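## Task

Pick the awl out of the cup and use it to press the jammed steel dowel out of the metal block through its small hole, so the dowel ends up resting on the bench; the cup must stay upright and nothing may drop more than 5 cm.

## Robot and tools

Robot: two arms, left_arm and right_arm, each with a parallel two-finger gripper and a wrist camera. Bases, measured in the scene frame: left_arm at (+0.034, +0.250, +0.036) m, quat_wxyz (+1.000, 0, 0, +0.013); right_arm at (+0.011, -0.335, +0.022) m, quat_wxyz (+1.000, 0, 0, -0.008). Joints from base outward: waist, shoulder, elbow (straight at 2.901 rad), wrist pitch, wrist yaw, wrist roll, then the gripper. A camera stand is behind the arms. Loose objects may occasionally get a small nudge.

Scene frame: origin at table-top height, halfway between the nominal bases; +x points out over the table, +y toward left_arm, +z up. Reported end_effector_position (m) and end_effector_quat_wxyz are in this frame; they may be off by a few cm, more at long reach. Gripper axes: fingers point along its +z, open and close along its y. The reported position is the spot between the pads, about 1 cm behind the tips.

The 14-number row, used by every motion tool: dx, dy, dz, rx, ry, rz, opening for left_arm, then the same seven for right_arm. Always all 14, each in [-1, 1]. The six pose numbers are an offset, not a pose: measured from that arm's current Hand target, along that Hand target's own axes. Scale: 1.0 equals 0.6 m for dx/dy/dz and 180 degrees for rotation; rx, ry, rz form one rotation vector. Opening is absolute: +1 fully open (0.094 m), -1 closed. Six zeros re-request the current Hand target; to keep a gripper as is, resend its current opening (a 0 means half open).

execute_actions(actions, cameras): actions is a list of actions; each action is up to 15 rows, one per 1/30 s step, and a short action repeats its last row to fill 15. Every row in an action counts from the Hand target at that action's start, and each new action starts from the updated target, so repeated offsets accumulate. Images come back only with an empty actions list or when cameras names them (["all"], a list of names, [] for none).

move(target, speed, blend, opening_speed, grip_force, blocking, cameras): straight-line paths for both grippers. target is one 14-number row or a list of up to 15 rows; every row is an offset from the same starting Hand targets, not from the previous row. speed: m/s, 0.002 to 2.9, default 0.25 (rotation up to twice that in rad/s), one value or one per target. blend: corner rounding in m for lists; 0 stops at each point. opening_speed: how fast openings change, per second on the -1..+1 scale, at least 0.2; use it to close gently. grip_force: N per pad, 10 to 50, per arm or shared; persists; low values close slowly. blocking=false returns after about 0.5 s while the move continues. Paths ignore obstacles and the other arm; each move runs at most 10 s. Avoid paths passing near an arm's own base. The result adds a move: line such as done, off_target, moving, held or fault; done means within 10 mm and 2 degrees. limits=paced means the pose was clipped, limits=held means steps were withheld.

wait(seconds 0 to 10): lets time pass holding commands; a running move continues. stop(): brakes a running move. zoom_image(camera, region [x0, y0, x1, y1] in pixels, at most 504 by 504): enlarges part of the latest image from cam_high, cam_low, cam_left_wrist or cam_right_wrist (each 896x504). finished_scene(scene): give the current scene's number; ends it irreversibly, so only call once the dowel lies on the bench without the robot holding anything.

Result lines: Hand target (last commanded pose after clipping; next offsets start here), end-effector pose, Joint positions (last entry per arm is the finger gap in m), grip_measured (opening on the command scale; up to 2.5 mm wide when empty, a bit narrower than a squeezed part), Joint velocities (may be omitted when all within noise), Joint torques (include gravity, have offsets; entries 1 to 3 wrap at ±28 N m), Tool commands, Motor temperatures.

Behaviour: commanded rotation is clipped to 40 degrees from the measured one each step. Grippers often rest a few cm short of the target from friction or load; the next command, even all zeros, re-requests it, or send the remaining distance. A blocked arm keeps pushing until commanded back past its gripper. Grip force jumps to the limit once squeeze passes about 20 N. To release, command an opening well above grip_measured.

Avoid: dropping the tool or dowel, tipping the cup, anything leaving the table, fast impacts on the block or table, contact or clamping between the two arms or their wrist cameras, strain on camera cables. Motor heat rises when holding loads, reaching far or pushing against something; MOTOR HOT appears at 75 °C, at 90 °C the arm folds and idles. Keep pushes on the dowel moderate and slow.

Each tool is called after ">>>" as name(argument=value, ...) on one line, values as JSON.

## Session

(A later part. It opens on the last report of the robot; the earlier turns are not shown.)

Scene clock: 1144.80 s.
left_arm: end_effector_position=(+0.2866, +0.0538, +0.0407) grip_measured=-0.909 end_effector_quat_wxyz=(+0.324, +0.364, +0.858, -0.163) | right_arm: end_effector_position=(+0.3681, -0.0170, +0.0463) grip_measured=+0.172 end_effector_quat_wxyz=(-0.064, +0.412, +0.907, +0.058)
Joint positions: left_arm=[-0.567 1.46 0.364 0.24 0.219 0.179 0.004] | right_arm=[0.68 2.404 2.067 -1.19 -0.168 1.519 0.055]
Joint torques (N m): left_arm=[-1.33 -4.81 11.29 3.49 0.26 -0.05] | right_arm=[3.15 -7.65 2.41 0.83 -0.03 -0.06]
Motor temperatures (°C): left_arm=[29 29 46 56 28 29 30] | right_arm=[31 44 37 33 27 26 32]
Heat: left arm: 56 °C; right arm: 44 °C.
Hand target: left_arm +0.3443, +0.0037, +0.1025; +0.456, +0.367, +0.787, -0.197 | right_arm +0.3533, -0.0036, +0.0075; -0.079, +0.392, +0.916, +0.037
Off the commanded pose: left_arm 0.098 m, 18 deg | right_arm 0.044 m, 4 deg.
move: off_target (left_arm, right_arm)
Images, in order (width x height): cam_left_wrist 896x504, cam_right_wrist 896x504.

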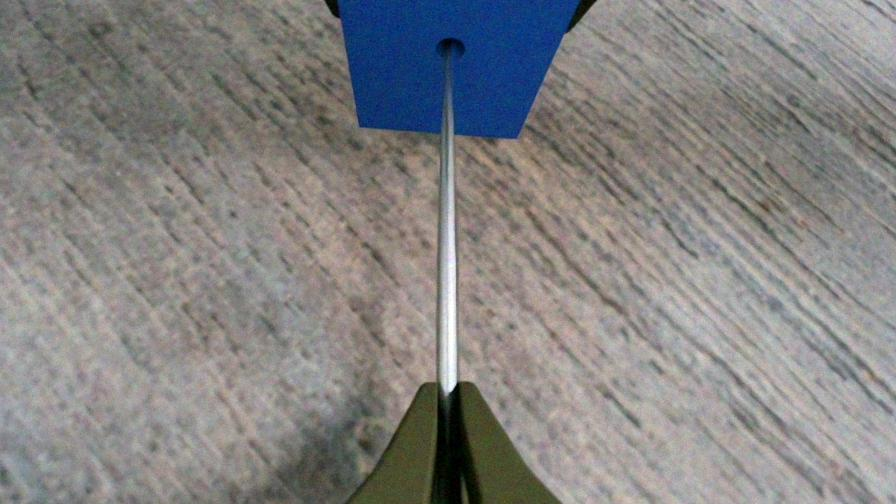

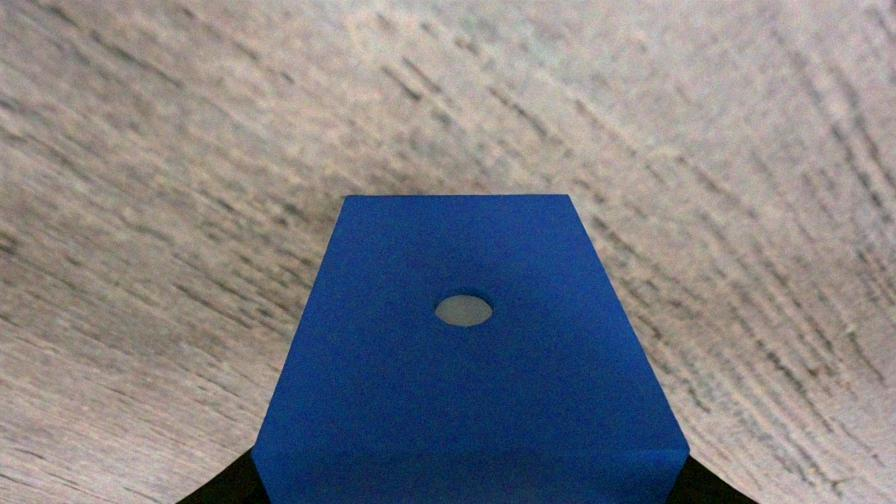

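>>> move(target=[[-0.0183,0,0.0183,0,-0.0111,0,-1,0,0,0,0,0,0,0.0],[-0.0366,0,0.0366,0,-0.0222,0,-1,0,0,0,0,0,0,0.0]], speed=0.025, cameras=["cam_right_wrist","cam_left_wrist"])

Scene clock: 1155.43 s.
left_arm: end_effector_position=(+0.2888, +0.0481, +0.0402) grip_measured=-0.909 end_effector_quat_wxyz=(+0.319, +0.362, +0.861, -0.163) | right_arm: end_effector_position=(+0.3687, -0.0176, +0.0467) grip_measured=+0.172 end_effector_quat_wxyz=(-0.060, +0.412, +0.908, +0.057)
Joint positions: left_arm=[-0.587 1.483 0.39 0.23 0.204 0.158 0.004] | right_arm=[0.681 2.402 2.067 -1.19 -0.159 1.52 0.055]
Joint torques (N m): left_arm=[0.05 -4.56 5.44 1.82 0.12 -0.02] | right_arm=[2.96 -7.57 2.37 0.84 -0.12 -0.08]
Motor temperatures (°C): left_arm=[29 29 46 61 28 29 30] | right_arm=[31 42 37 33 27 26 32]
Heat: left arm: 61 °C; right arm: 42 °C.
Hand target: left_arm +0.2928, +0.0420, +0.0483; +0.333, +0.366, +0.852, -0.169 (not the last commanded pose) | right_arm +0.3533, -0.0036, +0.0075; -0.079, +0.392, +0.916, +0.037
Off the commanded pose: left_arm 0.123 m, 22 deg | right_arm 0.044 m, 4 deg.
led back after a hold (right arm): the arm was led back toward your command in small steps, so it may still be short of it.
move: held (left_arm; a check stopped the path), off_target (right_arm); path passed 1 of 2 targets; limits=held
pose unreachable (left arm): on one or more control steps of this call, first in action 0 (counted from 0), this arm could not follow its commanded pose, so it was not sent that pose on those steps. It may still have moved: this result reports where it is.
cause: moving toward the commanded pose would bring a part of the arm too close to another arm (this arm's wrist camera and the right arm's wrist (the part past joint 4), along the way the arms are being sent, or toward where that arm still pushes).
pose unreachable (right arm): on one or more control steps of this call, first in action 0 (counted from 0), this arm could not follow its commanded pose, so it was not sent that pose on those steps. It may still have moved: this result reports where it is.
cause: moving toward the commanded pose would bring a part of the arm too close to another arm (this arm's wrist (the part past joint 4) and the left arm's wrist camera, along the way the arms are being sent, or toward where that arm still pushes).
Images, in order (width x height): cam_left_wrist 896x504, cam_right_wrist 896x504.

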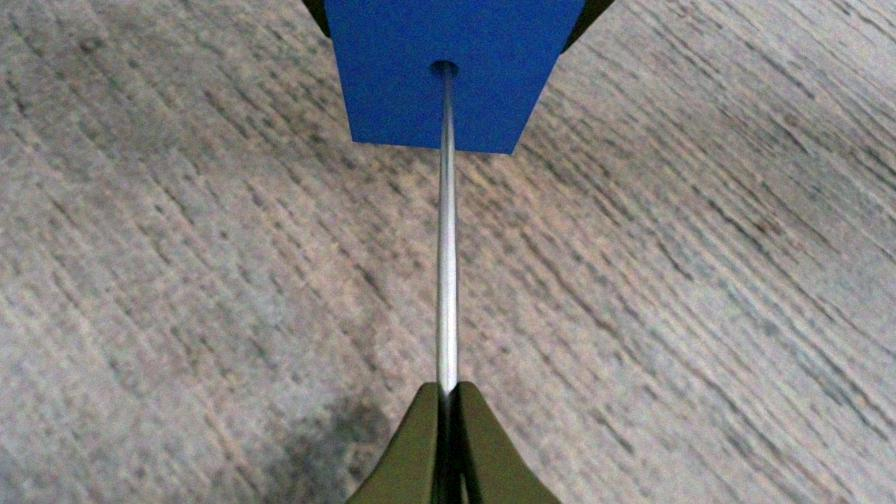

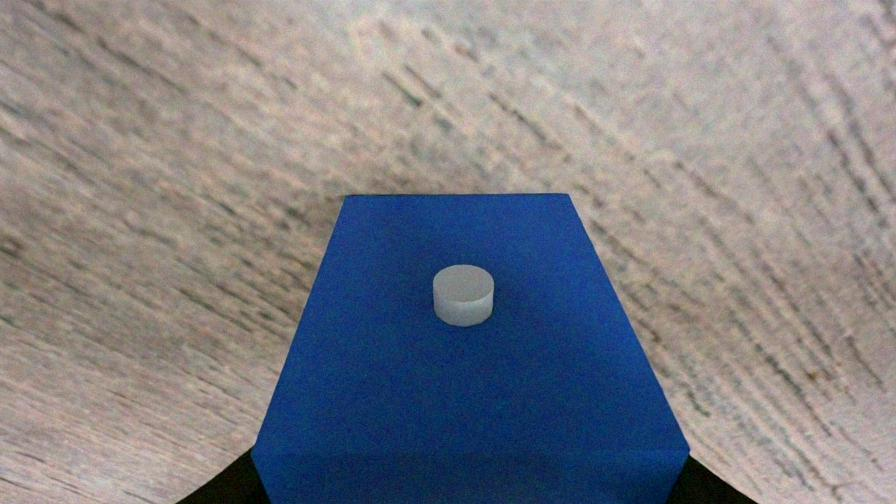

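>>> move(target=[[0,0,0,0,0,0,-1,-0.0140,0.0031,-0.11,0,0,0,0.0],[0,0,0,0,0,0,-1,-0.0140,0.0031,-0.115,0,0,0,0.55]], speed=0.06, opening_speed=0.5, cameras=["cam_right_wrist","cam_left_wrist"])

Scene clock: 1181.40 s.
left_arm: end_effector_position=(+0.2882, +0.0474, +0.0401) grip_measured=-0.909 end_effector_quat_wxyz=(+0.319, +0.363, +0.861, -0.162) | right_arm: end_effector_position=(+0.3679, -0.0200, +0.0604) grip_measured=+0.548 end_effector_quat_wxyz=(-0.078, +0.393, +0.916, +0.027)
Joint positions: left_arm=[-0.591 1.483 0.39 0.23 0.201 0.158 0.004] | right_arm=[0.677 2.491 2.282 -1.389 -0.164 1.468 0.073]
Joint torques (N m): left_arm=[-0.03 -4.62 5.38 1.84 0.12 -0.02] | right_arm=[-0.28 -13.55 7.77 -0.12 -0.08 -0.04]
Motor temperatures (°C): left_arm=[29 29 43 49 28 29 31] | right_arm=[31 41 38 33 27 26 32]
Heat: left arm: 49 °C; right arm: 41 °C.
Hand target: left_arm +0.2928, +0.0420, +0.0483; +0.333, +0.366, +0.852, -0.169 | right_arm +0.3683, -0.0172, +0.0740; -0.079, +0.392, +0.916, +0.037
Off the commanded pose: left_arm 0.011 m, 2 deg | right_arm 0.014 m, 1 deg.
move: off_target (left_arm, right_arm); target 2's new opening was sent with right_arm's hand 0.020 m and 1 deg from that target
Images, in order (width x height): cam_left_wrist 896x504, cam_right_wrist 896x504.

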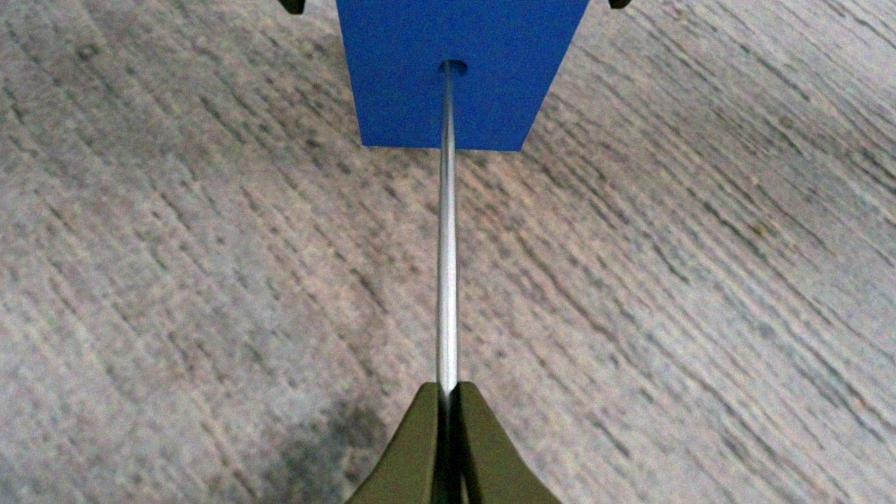

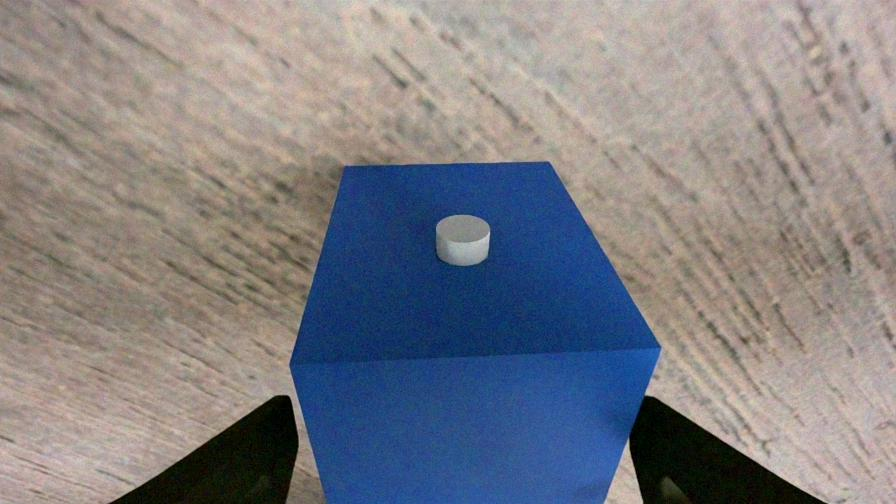

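>>> move(target=[0,0,0,0,0,0,-1,-0.022,-0.0008,0.0097,0,0.0889,0,0.55], speed=0.06, cameras=["cam_right_wrist","cam_left_wrist","cam_high","cam_low"])

Scene clock: 1191.93 s.
left_arm: end_effector_position=(+0.2882, +0.0474, +0.0401) grip_measured=-0.909 end_effector_quat_wxyz=(+0.319, +0.363, +0.861, -0.162) | right_arm: end_effector_position=(+0.3795, -0.0286, +0.0612) grip_measured=+0.548 end_effector_quat_wxyz=(-0.194, +0.383, +0.898, +0.091)
Joint positions: left_arm=[-0.591 1.483 0.39 0.23 0.201 0.158 0.004] | right_arm=[0.554 2.568 2.37 -1.46 -0.423 1.325 0.073]
Joint torques (N m): left_arm=[0.09 -4.67 5.29 1.83 0.16 0.01] | right_arm=[-0.39 -12.14 7.65 -0.23 -0.3 -0.05]
Heat: left arm: 48 °C; right arm: 42 °C.
Hand target: left_arm +0.2928, +0.0420, +0.0483; +0.333, +0.366, +0.852, -0.169 | right_arm +0.3763, -0.0262, +0.0660; -0.206, +0.383, +0.896, +0.091
Off the commanded pose: left_arm 0.011 m, 2 deg | right_arm 0.006 m, 1 deg.
move: off_target (left_arm)

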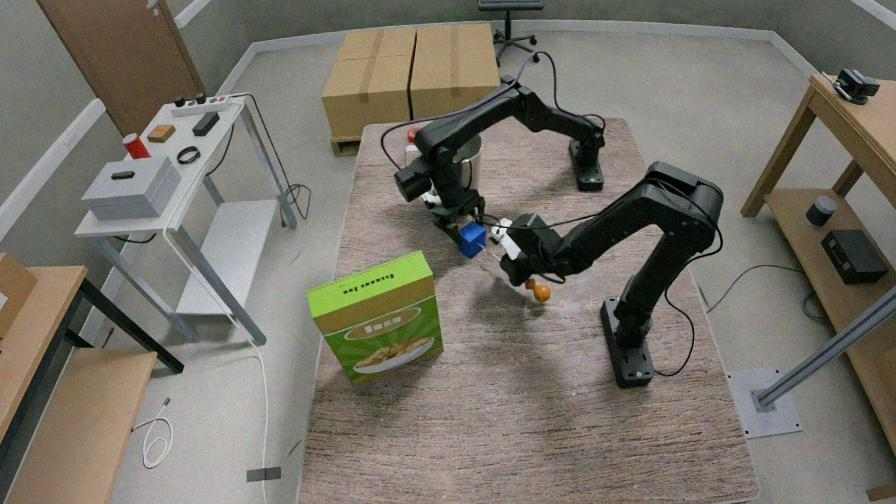

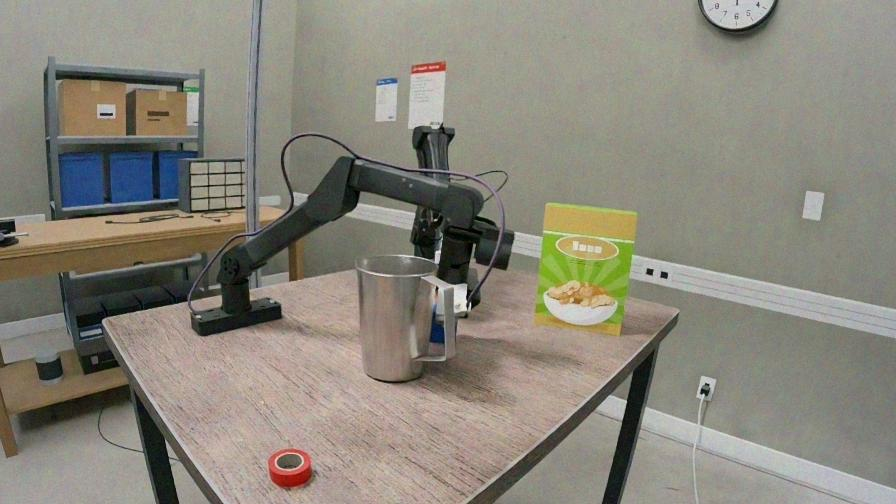

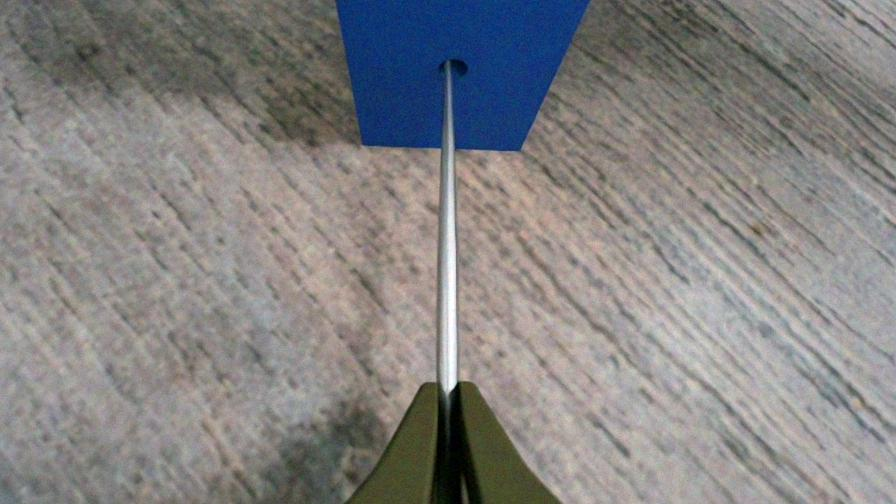

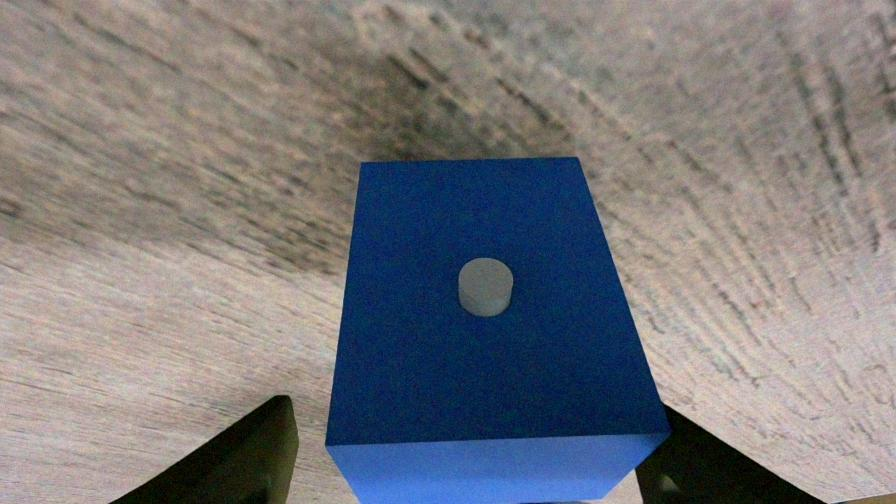

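>>> move(target=[0,0,0,0,0,0,-1,0,-0.0120,0.0058,0,0,0,0.55], speed=0.03, cameras=["cam_right_wrist"])

Scene clock: 1198.50 s.
left_arm: end_effector_position=(+0.2882, +0.0474, +0.0401) grip_measured=-0.909 end_effector_quat_wxyz=(+0.319, +0.363, +0.861, -0.162) | right_arm: end_effector_position=(+0.3710, -0.0336, +0.0460) grip_measured=+0.548 end_effector_quat_wxyz=(-0.206, +0.386, +0.896, +0.074)
Joint positions: left_arm=[-0.591 1.483 0.39 0.23 0.201 0.158 0.004] | right_arm=[0.554 2.568 2.306 -1.438 -0.423 1.324 0.073]
Joint torques (N m): left_arm=[0.01 -4.52 5.49 1.84 0.12 0.01] | right_arm=[-0.38 -15.82 4.44 0.04 -0.29 -0.05]
Heat: left arm: 48 °C; right arm: 44 °C.
Hand target: left_arm +0.2928, +0.0420, +0.0483; +0.333, +0.366, +0.852, -0.169 | right_arm +0.3700, -0.0301, +0.0628; -0.206, +0.383, +0.896, +0.091
Off the commanded pose: left_arm 0.011 m, 2 deg | right_arm 0.017 m, 2 deg.
move: off_target (left_arm, right_arm)
Images, in order (width x height): cam_right_wrist 896x504.

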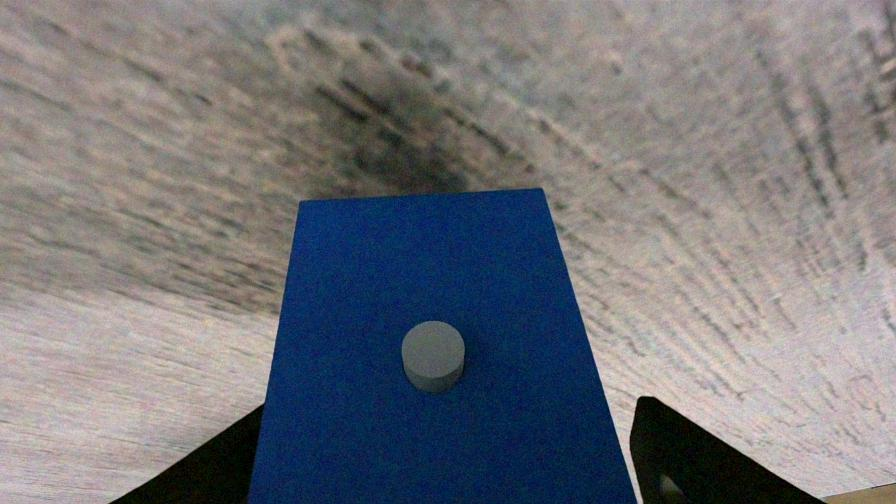

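>>> move(target=[0,0,0,0,0,0,-1,0,0,0,0,0,0,0.0], opening_speed=0.25, cameras=["cam_right_wrist","cam_left_wrist"])

Scene clock: 1203.93 s.
left_arm: end_effector_position=(+0.2882, +0.0474, +0.0401) grip_measured=-0.909 end_effector_quat_wxyz=(+0.319, +0.363, +0.861, -0.162) | right_arm: end_effector_position=(+0.3741, -0.0306, +0.0456) grip_measured=+0.189 end_effector_quat_wxyz=(-0.201, +0.382, +0.898, +0.082)
Joint positions: left_arm=[-0.591 1.483 0.39 0.23 0.201 0.158 0.004] | right_arm=[0.555 2.568 2.306 -1.42 -0.425 1.319 0.056]
Joint torques (N m): left_arm=[-0.03 -4.46 5.38 1.86 0.14 0] | right_arm=[-0.4 -15.87 4.46 -0.12 -0.28 -0.02]
Motor temperatures (°C): left_arm=[29 29 43 47 28 29 31] | right_arm=[31 47 38 32 27 26 31]
Heat: left arm: 47 °C; right arm: 47 °C.
Hand target: left_arm +0.2928, +0.0420, +0.0483; +0.333, +0.366, +0.852, -0.169 | right_arm +0.3700, -0.0301, +0.0628; -0.206, +0.383, +0.896, +0.091
Off the commanded pose: left_arm 0.011 m, 2 deg | right_arm 0.018 m, 1 deg.
move: off_target (left_arm, right_arm)
Images, in order (width x height): cam_left_wrist 896x504, cam_right_wrist 896x504.

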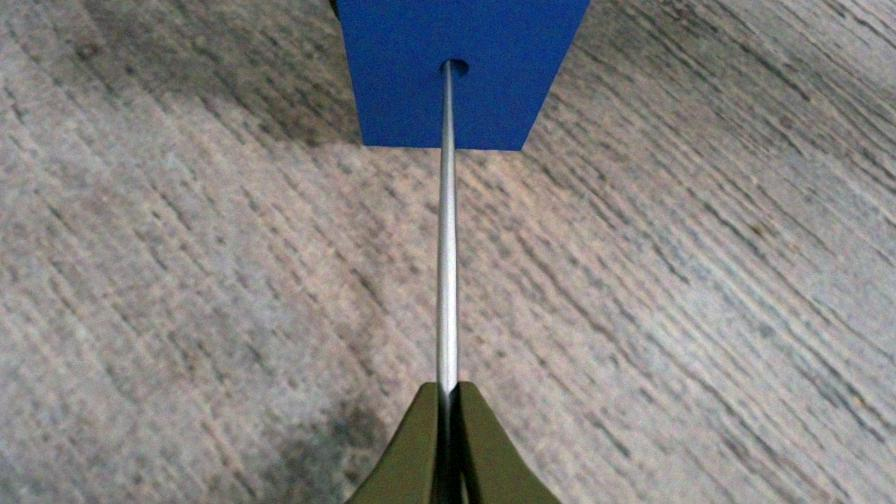

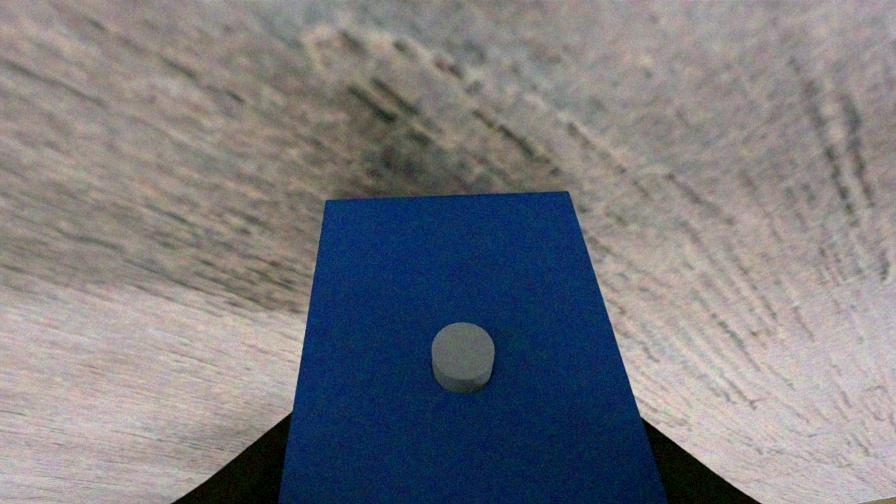

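>>> move(target=[[0,0,0,0,0,0,-1,-0.0237,0.0043,0.0928,0,0,0,0.0],[-0.0648,-0.0028,0.0047,0,-0.0333,0.0111,-1,-0.0237,0.0043,0.0928,0,0,0,0.0]], speed=0.05, cameras=["cam_right_wrist","cam_left_wrist"])

Scene clock: 1216.90 s.
left_arm: end_effector_position=(+0.2871, +0.0451, +0.0406) grip_measured=-0.909 end_effector_quat_wxyz=(+0.319, +0.366, +0.859, -0.163) | right_arm: end_effector_position=(+0.3722, -0.0302, +0.0438) grip_measured=+0.177 end_effector_quat_wxyz=(-0.195, +0.394, +0.892, +0.107)
Joint positions: left_arm=[-0.599 1.483 0.392 0.23 0.201 0.158 0.004] | right_arm=[0.551 2.482 2.137 -1.283 -0.446 1.353 0.055]
Joint torques (N m): left_arm=[-0.91 -4.77 8.88 2.41 0.17 -0.03] | right_arm=[2.17 -8.14 2.37 0.79 -0.11 0]
Heat: left arm: 47 °C; right arm: 50 °C.
Hand target: left_arm +0.3127, +0.0194, +0.0732; +0.380, +0.372, +0.827, -0.182 | right_arm +0.3641, -0.0197, +0.0066; -0.206, +0.383, +0.896, +0.091
Off the commanded pose: left_arm 0.049 m, 8 deg | right_arm 0.040 m, 3 deg.
move: off_target (left_arm, right_arm)
Images, in order (width x height): cam_left_wrist 896x504, cam_right_wrist 896x504.

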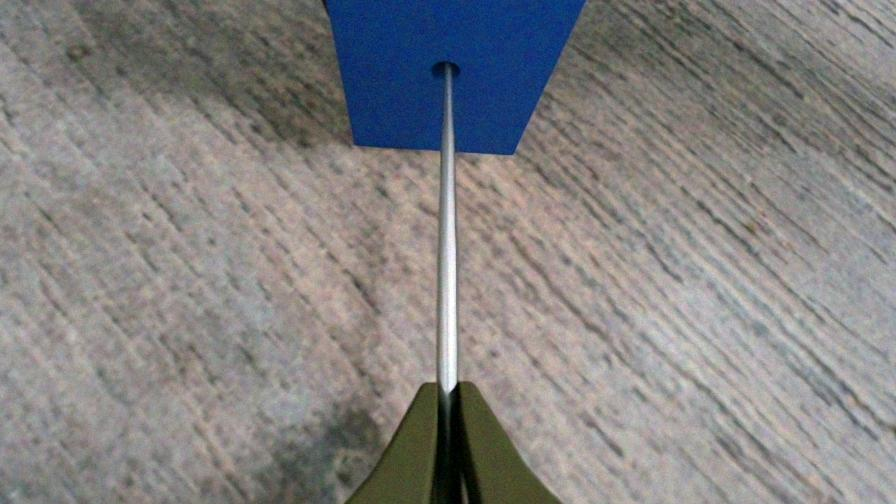

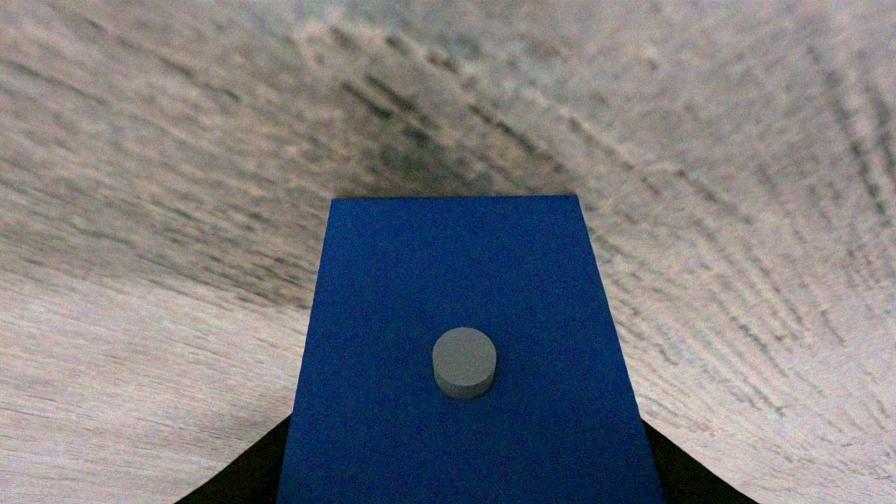

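>>> move(target=[[-0.0263,0,0.0105,0,-0.0139,0,-1,0,0,0,0,0,0,0.0],[-0.0526,0,0.021,0,-0.0278,0,-1,0,0,0,0,0,0,0.0]], speed=0.03, cameras=["cam_right_wrist"])

Scene clock: 1223.33 s.
left_arm: end_effector_position=(+0.2871, +0.0408, +0.0408) grip_measured=-0.909 end_effector_quat_wxyz=(+0.316, +0.361, +0.862, -0.166) | right_arm: end_effector_position=(+0.3725, -0.0300, +0.0438) grip_measured=+0.177 end_effector_quat_wxyz=(-0.195, +0.398, +0.890, +0.107)
Joint positions: left_arm=[-0.614 1.492 0.403 0.228 0.193 0.132 0.004] | right_arm=[0.551 2.482 2.137 -1.282 -0.446 1.362 0.055]
Joint torques (N m): left_arm=[-1.36 -4.08 11.23 2.98 0.21 -0.06] | right_arm=[2.18 -8.1 2.36 0.76 -0.1 -0.11]
Heat: left arm: 49 °C; right arm: 48 °C.
Hand target: left_arm +0.3326, -0.0029, +0.0892; +0.416, +0.363, +0.810, -0.198 | right_arm +0.3641, -0.0197, +0.0066; -0.206, +0.383, +0.896, +0.091
Off the commanded pose: left_arm 0.080 m, 13 deg | right_arm 0.040 m, 3 deg.
move: off_target (left_arm, right_arm)
Images, in order (width x height): cam_right_wrist 896x504.

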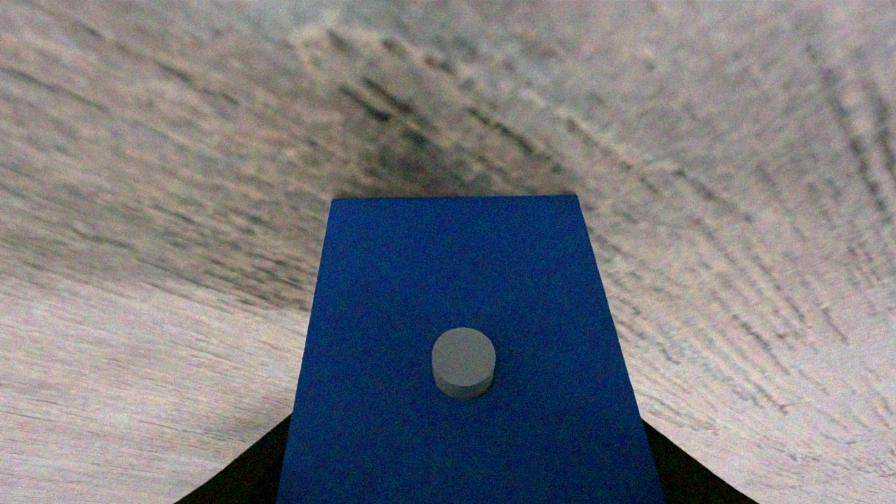

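>>> move(target=[[-0.020,0,0.0135,0,-0.0111,0,-1,0,0,0,0,0,0,0.0],[-0.040,0,0.027,0,-0.0222,0,-1,0,0,0,0,0,0,0.0]], speed=0.03, cameras=["cam_right_wrist"])

Scene clock: 1229.90 s.
left_arm: end_effector_position=(+0.3040, +0.0247, +0.0430) grip_measured=-0.909 end_effector_quat_wxyz=(+0.326, +0.356, +0.859, -0.168) | right_arm: end_effector_position=(+0.3721, -0.0300, +0.0439) grip_measured=+0.177 end_effector_quat_wxyz=(-0.197, +0.398, +0.890, +0.107)
Joint positions: left_arm=[-0.634 1.574 0.468 0.27 0.176 0.107 0.004] | right_arm=[0.551 2.482 2.137 -1.283 -0.448 1.362 0.055]
Joint torques (N m): left_arm=[-1.14 -5.45 10.14 3.43 0.25 -0.07] | right_arm=[2.19 -8.14 2.4 0.77 -0.09 -0.11]
Motor temperatures (°C): left_arm=[29 29 45 52 28 29 31] | right_arm=[31 47 37 32 27 26 32]
Heat: left arm: 52 °C; right arm: 47 °C.
Hand target: left_arm +0.3506, -0.0232, +0.0995; +0.444, +0.356, +0.795, -0.211 | right_arm +0.3641, -0.0197, +0.0066; -0.206, +0.383, +0.896, +0.091
Off the commanded pose: left_arm 0.087 m, 16 deg | right_arm 0.040 m, 3 deg.
move: off_target (left_arm, right_arm)
Images, in order (width x height): cam_right_wrist 896x504.

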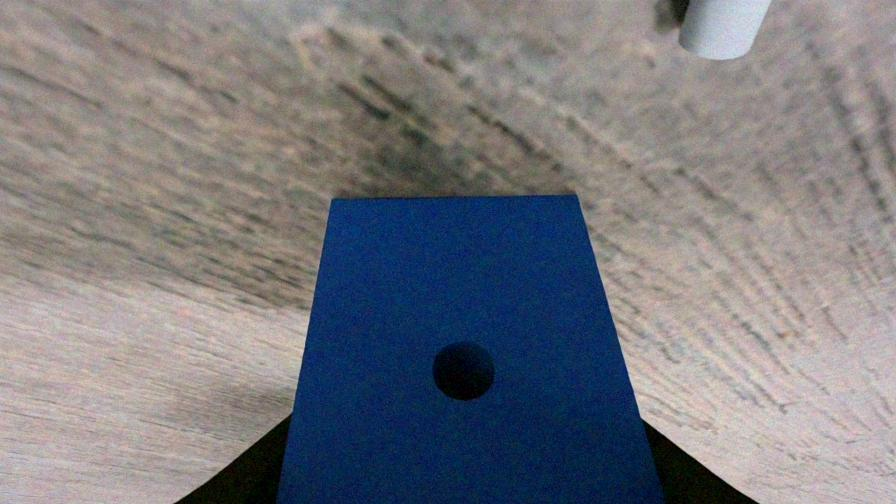

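>>> move(target=[0.0858,-0.0052,-0.0275,0,0.0611,0,-1,0,0,0,0,0,0,0.0], speed=0.08, cameras=["cam_right_wrist","cam_left_wrist"])

Scene clock: 1239.90 s.
left_arm: end_effector_position=(+0.3046, +0.0252, +0.0418) grip_measured=-0.909 end_effector_quat_wxyz=(+0.327, +0.362, +0.857, -0.162) | right_arm: end_effector_position=(+0.3721, -0.0300, +0.0439) grip_measured=+0.177 end_effector_quat_wxyz=(-0.197, +0.398, +0.890, +0.107)
Joint positions: left_arm=[-0.636 1.578 0.47 0.27 0.169 0.124 0.004] | right_arm=[0.551 2.482 2.137 -1.283 -0.448 1.362 0.055]
Joint torques (N m): left_arm=[-0.7 -4.78 8.5 2.05 0.15 0.14] | right_arm=[2.19 -8.12 2.41 0.77 -0.1 -0.1]
Motor temperatures (°C): left_arm=[29 29 46 58 28 29 31] | right_arm=[31 46 37 32 27 26 33]
Heat: left arm: 58 °C; right arm: 46 °C.
Hand target: left_arm +0.3209, +0.0050, +0.0640; +0.365, +0.375, +0.834, -0.176 | right_arm +0.3641, -0.0197, +0.0066; -0.206, +0.383, +0.896, +0.091
Off the commanded pose: left_arm 0.034 m, 6 deg | right_arm 0.040 m, 3 deg.
move: off_target (left_arm, right_arm)
Images, in order (width x height): cam_left_wrist 896x504, cam_right_wrist 896x504.

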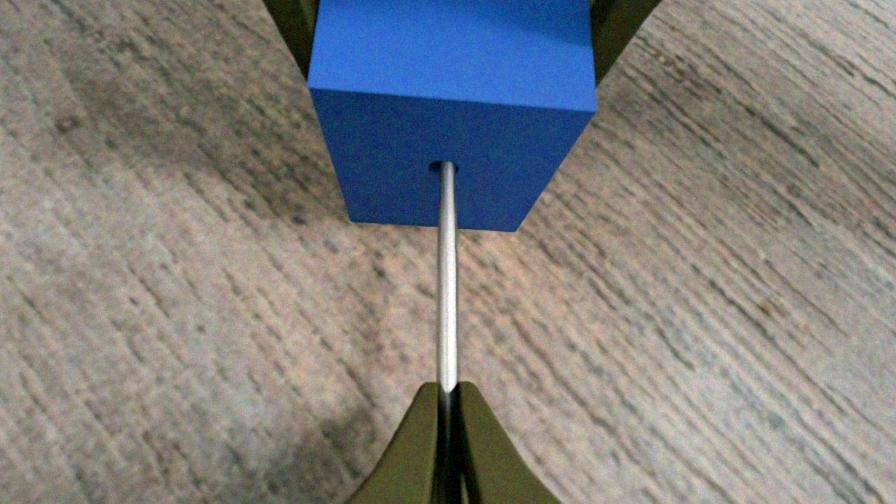

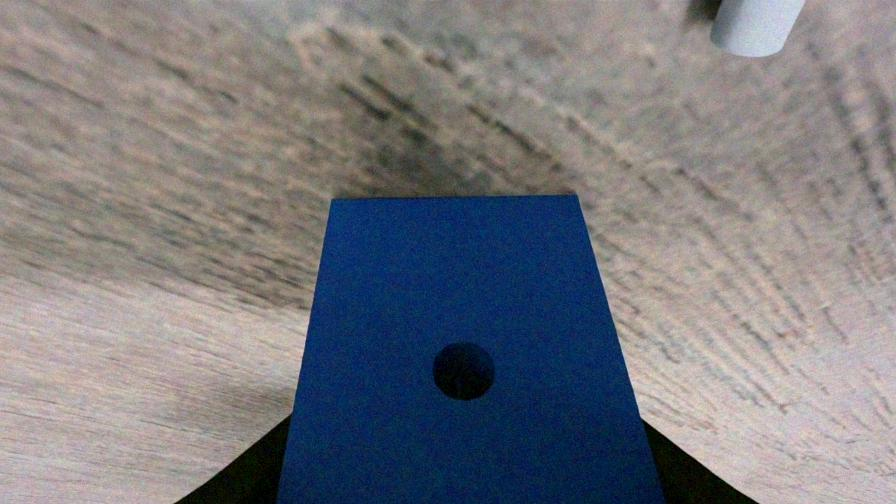

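>>> wait(seconds=0.2, cameras=["cam_high","cam_low","cam_right_wrist"])

>>> zoom_image(camera="cam_low", region=[330, 240, 530, 400])

>>> zoom_image(camera="cam_high", region=[380, 130, 560, 290])

Scene clock: 1243.87 s.
left_arm: end_effector_position=(+0.3046, +0.0252, +0.0418) grip_measured=-0.909 end_effector_quat_wxyz=(+0.327, +0.362, +0.857, -0.162) | right_arm: end_effector_position=(+0.3721, -0.0300, +0.0439) grip_measured=+0.177 end_effector_quat_wxyz=(-0.197, +0.398, +0.890, +0.107)
Joint positions: left_arm=[-0.636 1.578 0.47 0.27 0.169 0.124 0.004] | right_arm=[0.551 2.482 2.137 -1.283 -0.448 1.362 0.055]
Joint torques (N m): left_arm=[-0.81 -4.9 8.54 2.03 0.14 0.13] | right_arm=[2.19 -8.13 2.44 0.76 -0.11 -0.11]
Motor temperatures (°C): left_arm=[29 29 46 56 28 29 31] | right_arm=[31 45 37 32 27 26 33]
Heat: left arm: 56 °C; right arm: 45 °C.
Hand target: left_arm +0.3209, +0.0050, +0.0640; +0.365, +0.375, +0.834, -0.176 | right_arm +0.3641, -0.0197, +0.0066; -0.206, +0.383, +0.896, +0.091
Tool commands: left_gripper/opening=-1.0 right_gripper/opening=+0.0
Off the commanded pose: left_arm 0.034 m, 6 deg | right_arm 0.040 m, 3 deg.
wait: 0.20 s; at rest from the start
Images, in order (width x height): cam_high 896x504, cam_low 896x504, cam_right_wrist 896x504.

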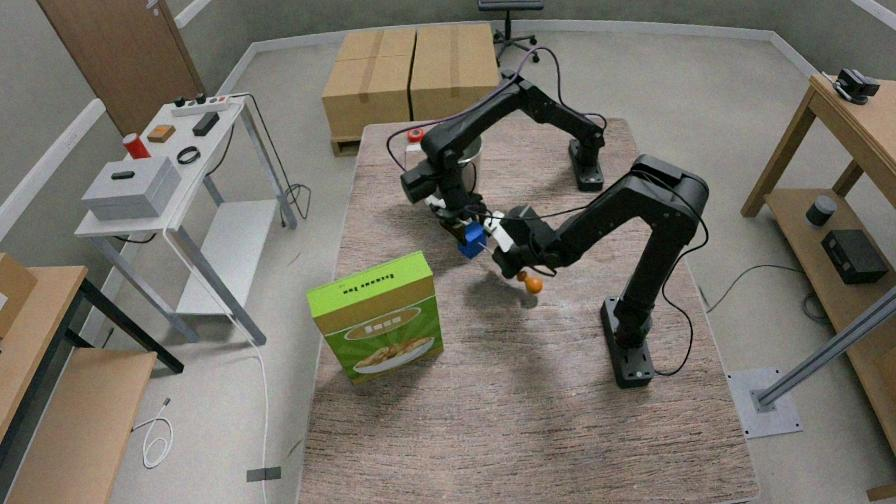

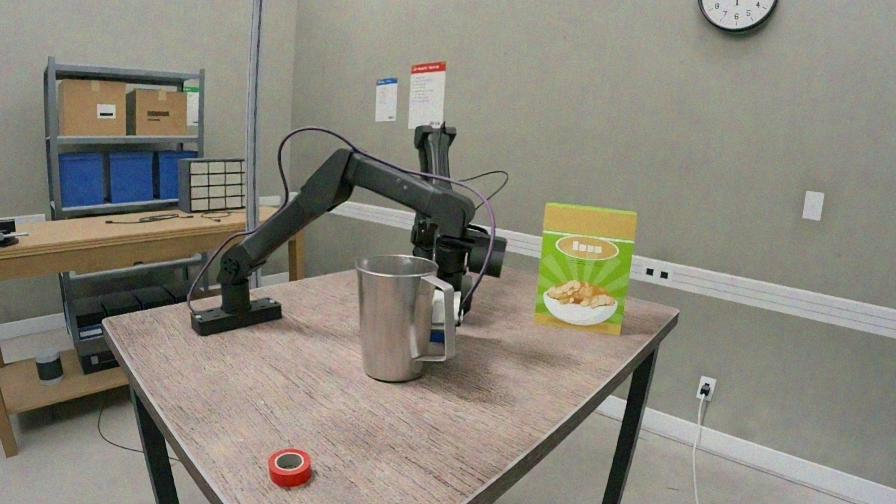

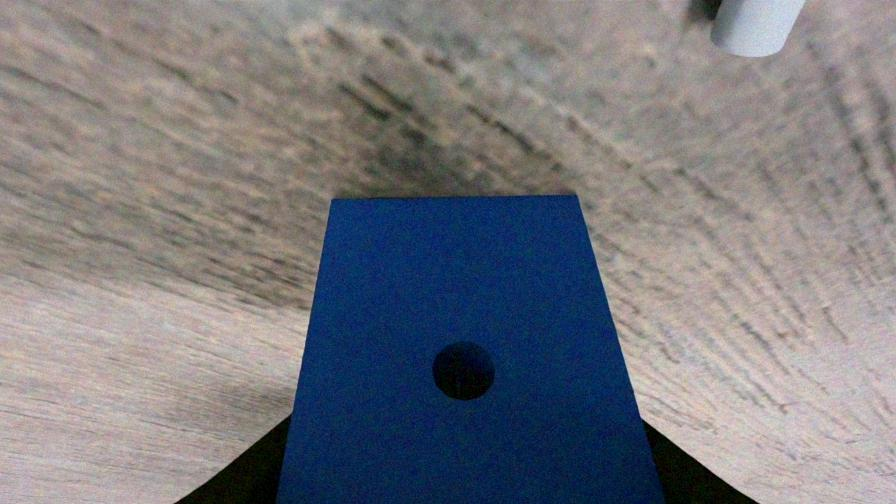

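Scaled by 2.520.

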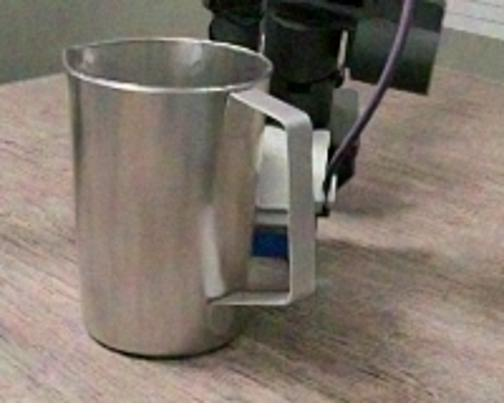

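Scaled by 2.800.

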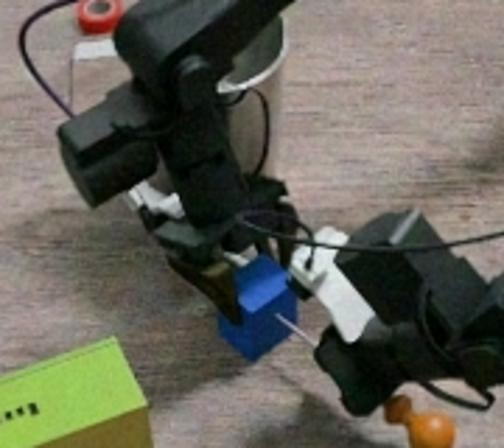

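>>> move(target=[0,0,0,0,0,0,-0.45,0,0,0,0,0,0,0.0], opening_speed=0.3, cameras=["cam_left_wrist"])

Scene clock: 1253.53 s.
left_arm: end_effector_position=(+0.3071, +0.0202, +0.0464) grip_measured=-0.453 end_effector_quat_wxyz=(+0.333, +0.367, +0.853, -0.164) | right_arm: end_effector_position=(+0.3721, -0.0300, +0.0439) grip_measured=+0.177 end_effector_quat_wxyz=(-0.197, +0.398, +0.890, +0.107)
Joint positions: left_arm=[-0.644 1.578 0.484 0.27 0.169 0.129 0.026] | right_arm=[0.551 2.482 2.137 -1.283 -0.448 1.362 0.055]
Joint torques (N m): left_arm=[-0.58 -4.66 7.65 2.11 0.11 0.11] | right_arm=[2.22 -8.09 2.37 0.77 -0.09 -0.11]
Heat: left arm: 53 °C; right arm: 44 °C.
Hand target: left_arm +0.3209, +0.0050, +0.0640; +0.365, +0.375, +0.834, -0.176 | right_arm +0.3641, -0.0197, +0.0066; -0.206, +0.383, +0.896, +0.091
Off the commanded pose: left_arm 0.027 m, 5 deg | right_arm 0.040 m, 3 deg.
move: off_target (left_arm, right_arm)
Images, in order (width x height): cam_left_wrist 896x504.

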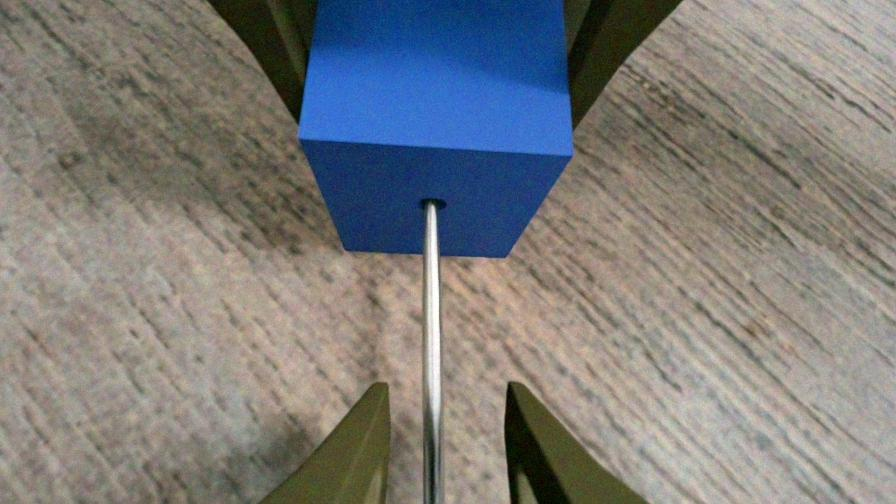

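>>> move(target=[0,0,-0.22,0,0,0,-0.45,0,0,0,0,0,0,0.0], speed=0.1, cameras=["cam_left_wrist","cam_high"])

>>> zoom_image(camera="cam_high", region=[380, 130, 600, 320])

Scene clock: 1259.73 s.
left_arm: end_effector_position=(+0.2567, +0.0837, +0.1358) grip_measured=-0.453 end_effector_quat_wxyz=(+0.354, +0.366, +0.844, -0.169) | right_arm: end_effector_position=(+0.3721, -0.0300, +0.0439) grip_measured=+0.177 end_effector_quat_wxyz=(-0.197, +0.398, +0.890, +0.107)
Joint positions: left_arm=[-0.495 0.909 0.462 -0.356 0.274 0.238 0.026] | right_arm=[0.551 2.482 2.137 -1.283 -0.448 1.362 0.055]
Joint torques (N m): left_arm=[0.49 -2.5 9.78 1.43 0.22 0.12] | right_arm=[2.24 -8.13 2.37 0.75 -0.1 -0.11]
Heat: left arm: 52 °C; right arm: 44 °C.
Hand target: left_arm +0.2578, +0.0798, +0.1526; +0.365, +0.375, +0.834, -0.176 | right_arm +0.3641, -0.0197, +0.0066; -0.206, +0.383, +0.896, +0.091
Off the commanded pose: left_arm 0.017 m, 2 deg | right_arm 0.040 m, 3 deg.
move: off_target (left_arm, right_arm)
Images, in order (width x height): cam_high 896x504, cam_left_wrist 896x504.

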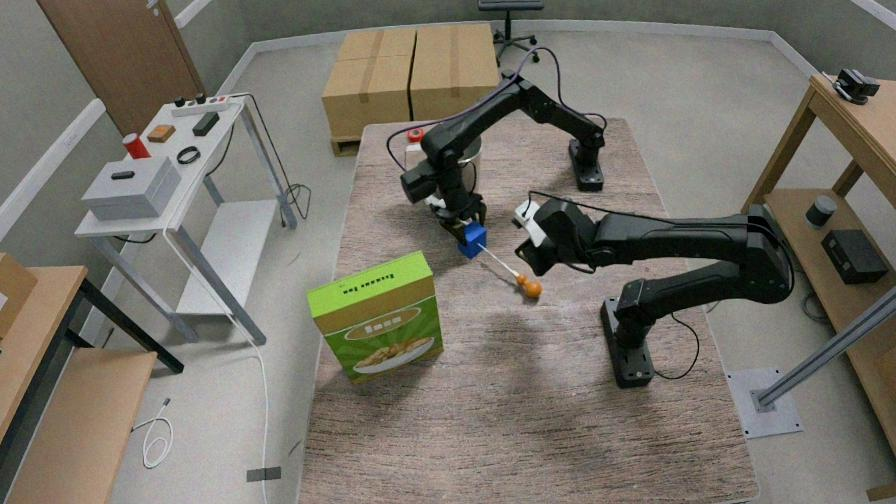

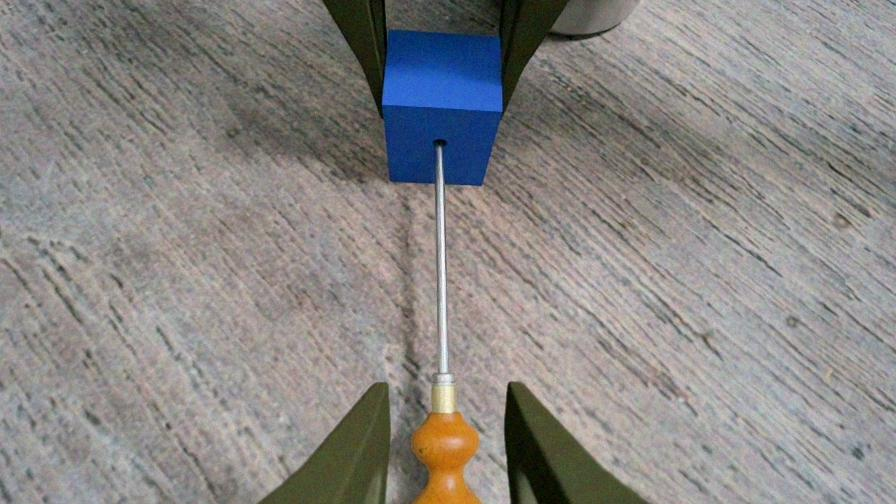

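Scaled by 2.291.

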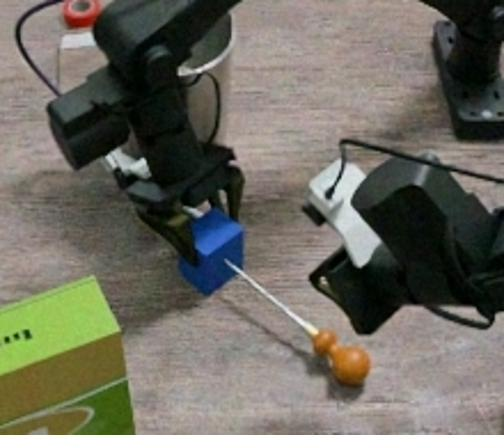

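>>> move(target=[[0,0,0,0,0,0,-0.45,0.0257,-0.0015,-0.0986,0,0,0,0.0],[0,0,0,0,0,0,-0.45,0.0257,-0.0015,-0.0986,0,0,0,0.6]], speed=0.08, opening_speed=0.4, cameras=["cam_right_wrist","cam_left_wrist"])

Scene clock: 1268.53 s.
left_arm: end_effector_position=(+0.2567, +0.0837, +0.1358) grip_measured=-0.453 end_effector_quat_wxyz=(+0.354, +0.366, +0.844, -0.169) | right_arm: end_effector_position=(+0.3728, -0.0308, +0.0542) grip_measured=+0.598 end_effector_quat_wxyz=(-0.200, +0.383, +0.898, +0.086)
Joint positions: left_arm=[-0.495 0.909 0.462 -0.356 0.274 0.238 0.026] | right_arm=[0.555 2.547 2.3 -1.428 -0.428 1.324 0.075]
Joint torques (N m): left_arm=[0.58 -2.52 9.77 1.45 0.24 0.06] | right_arm=[-0.14 -13.41 7.65 -0.26 -0.25 -0.04]
Motor temperatures (°C): left_arm=[29 29 47 49 28 29 30] | right_arm=[31 44 37 32 27 26 33]
Heat: left arm: 49 °C; right arm: 44 °C.
Hand target: left_arm +0.2578, +0.0798, +0.1526; +0.365, +0.375, +0.834, -0.176 | right_arm +0.3715, -0.0292, +0.0665; -0.206, +0.383, +0.896, +0.091
Off the commanded pose: left_arm 0.017 m, 2 deg | right_arm 0.012 m, 1 deg.
move: off_target (left_arm, right_arm); target 2's new opening was sent with right_arm's hand 0.017 m and 1 deg from that target
Images, in order (width x height): cam_left_wrist 896x504, cam_right_wrist 896x504.

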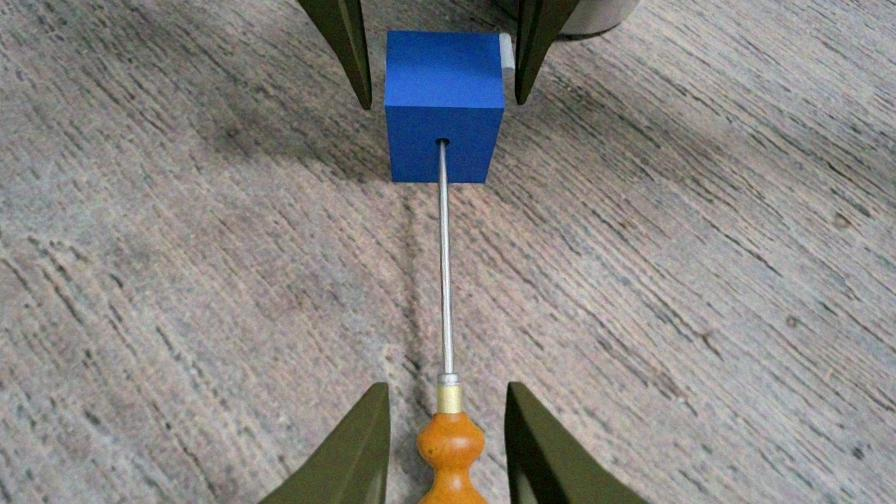

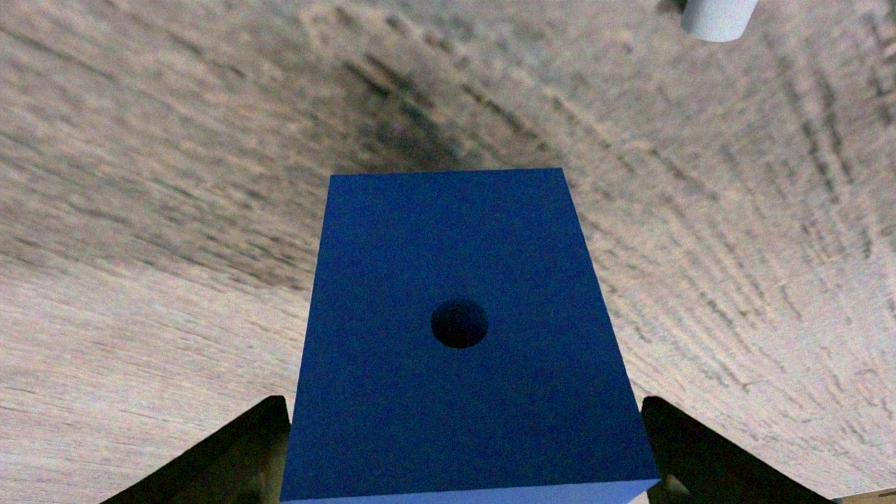

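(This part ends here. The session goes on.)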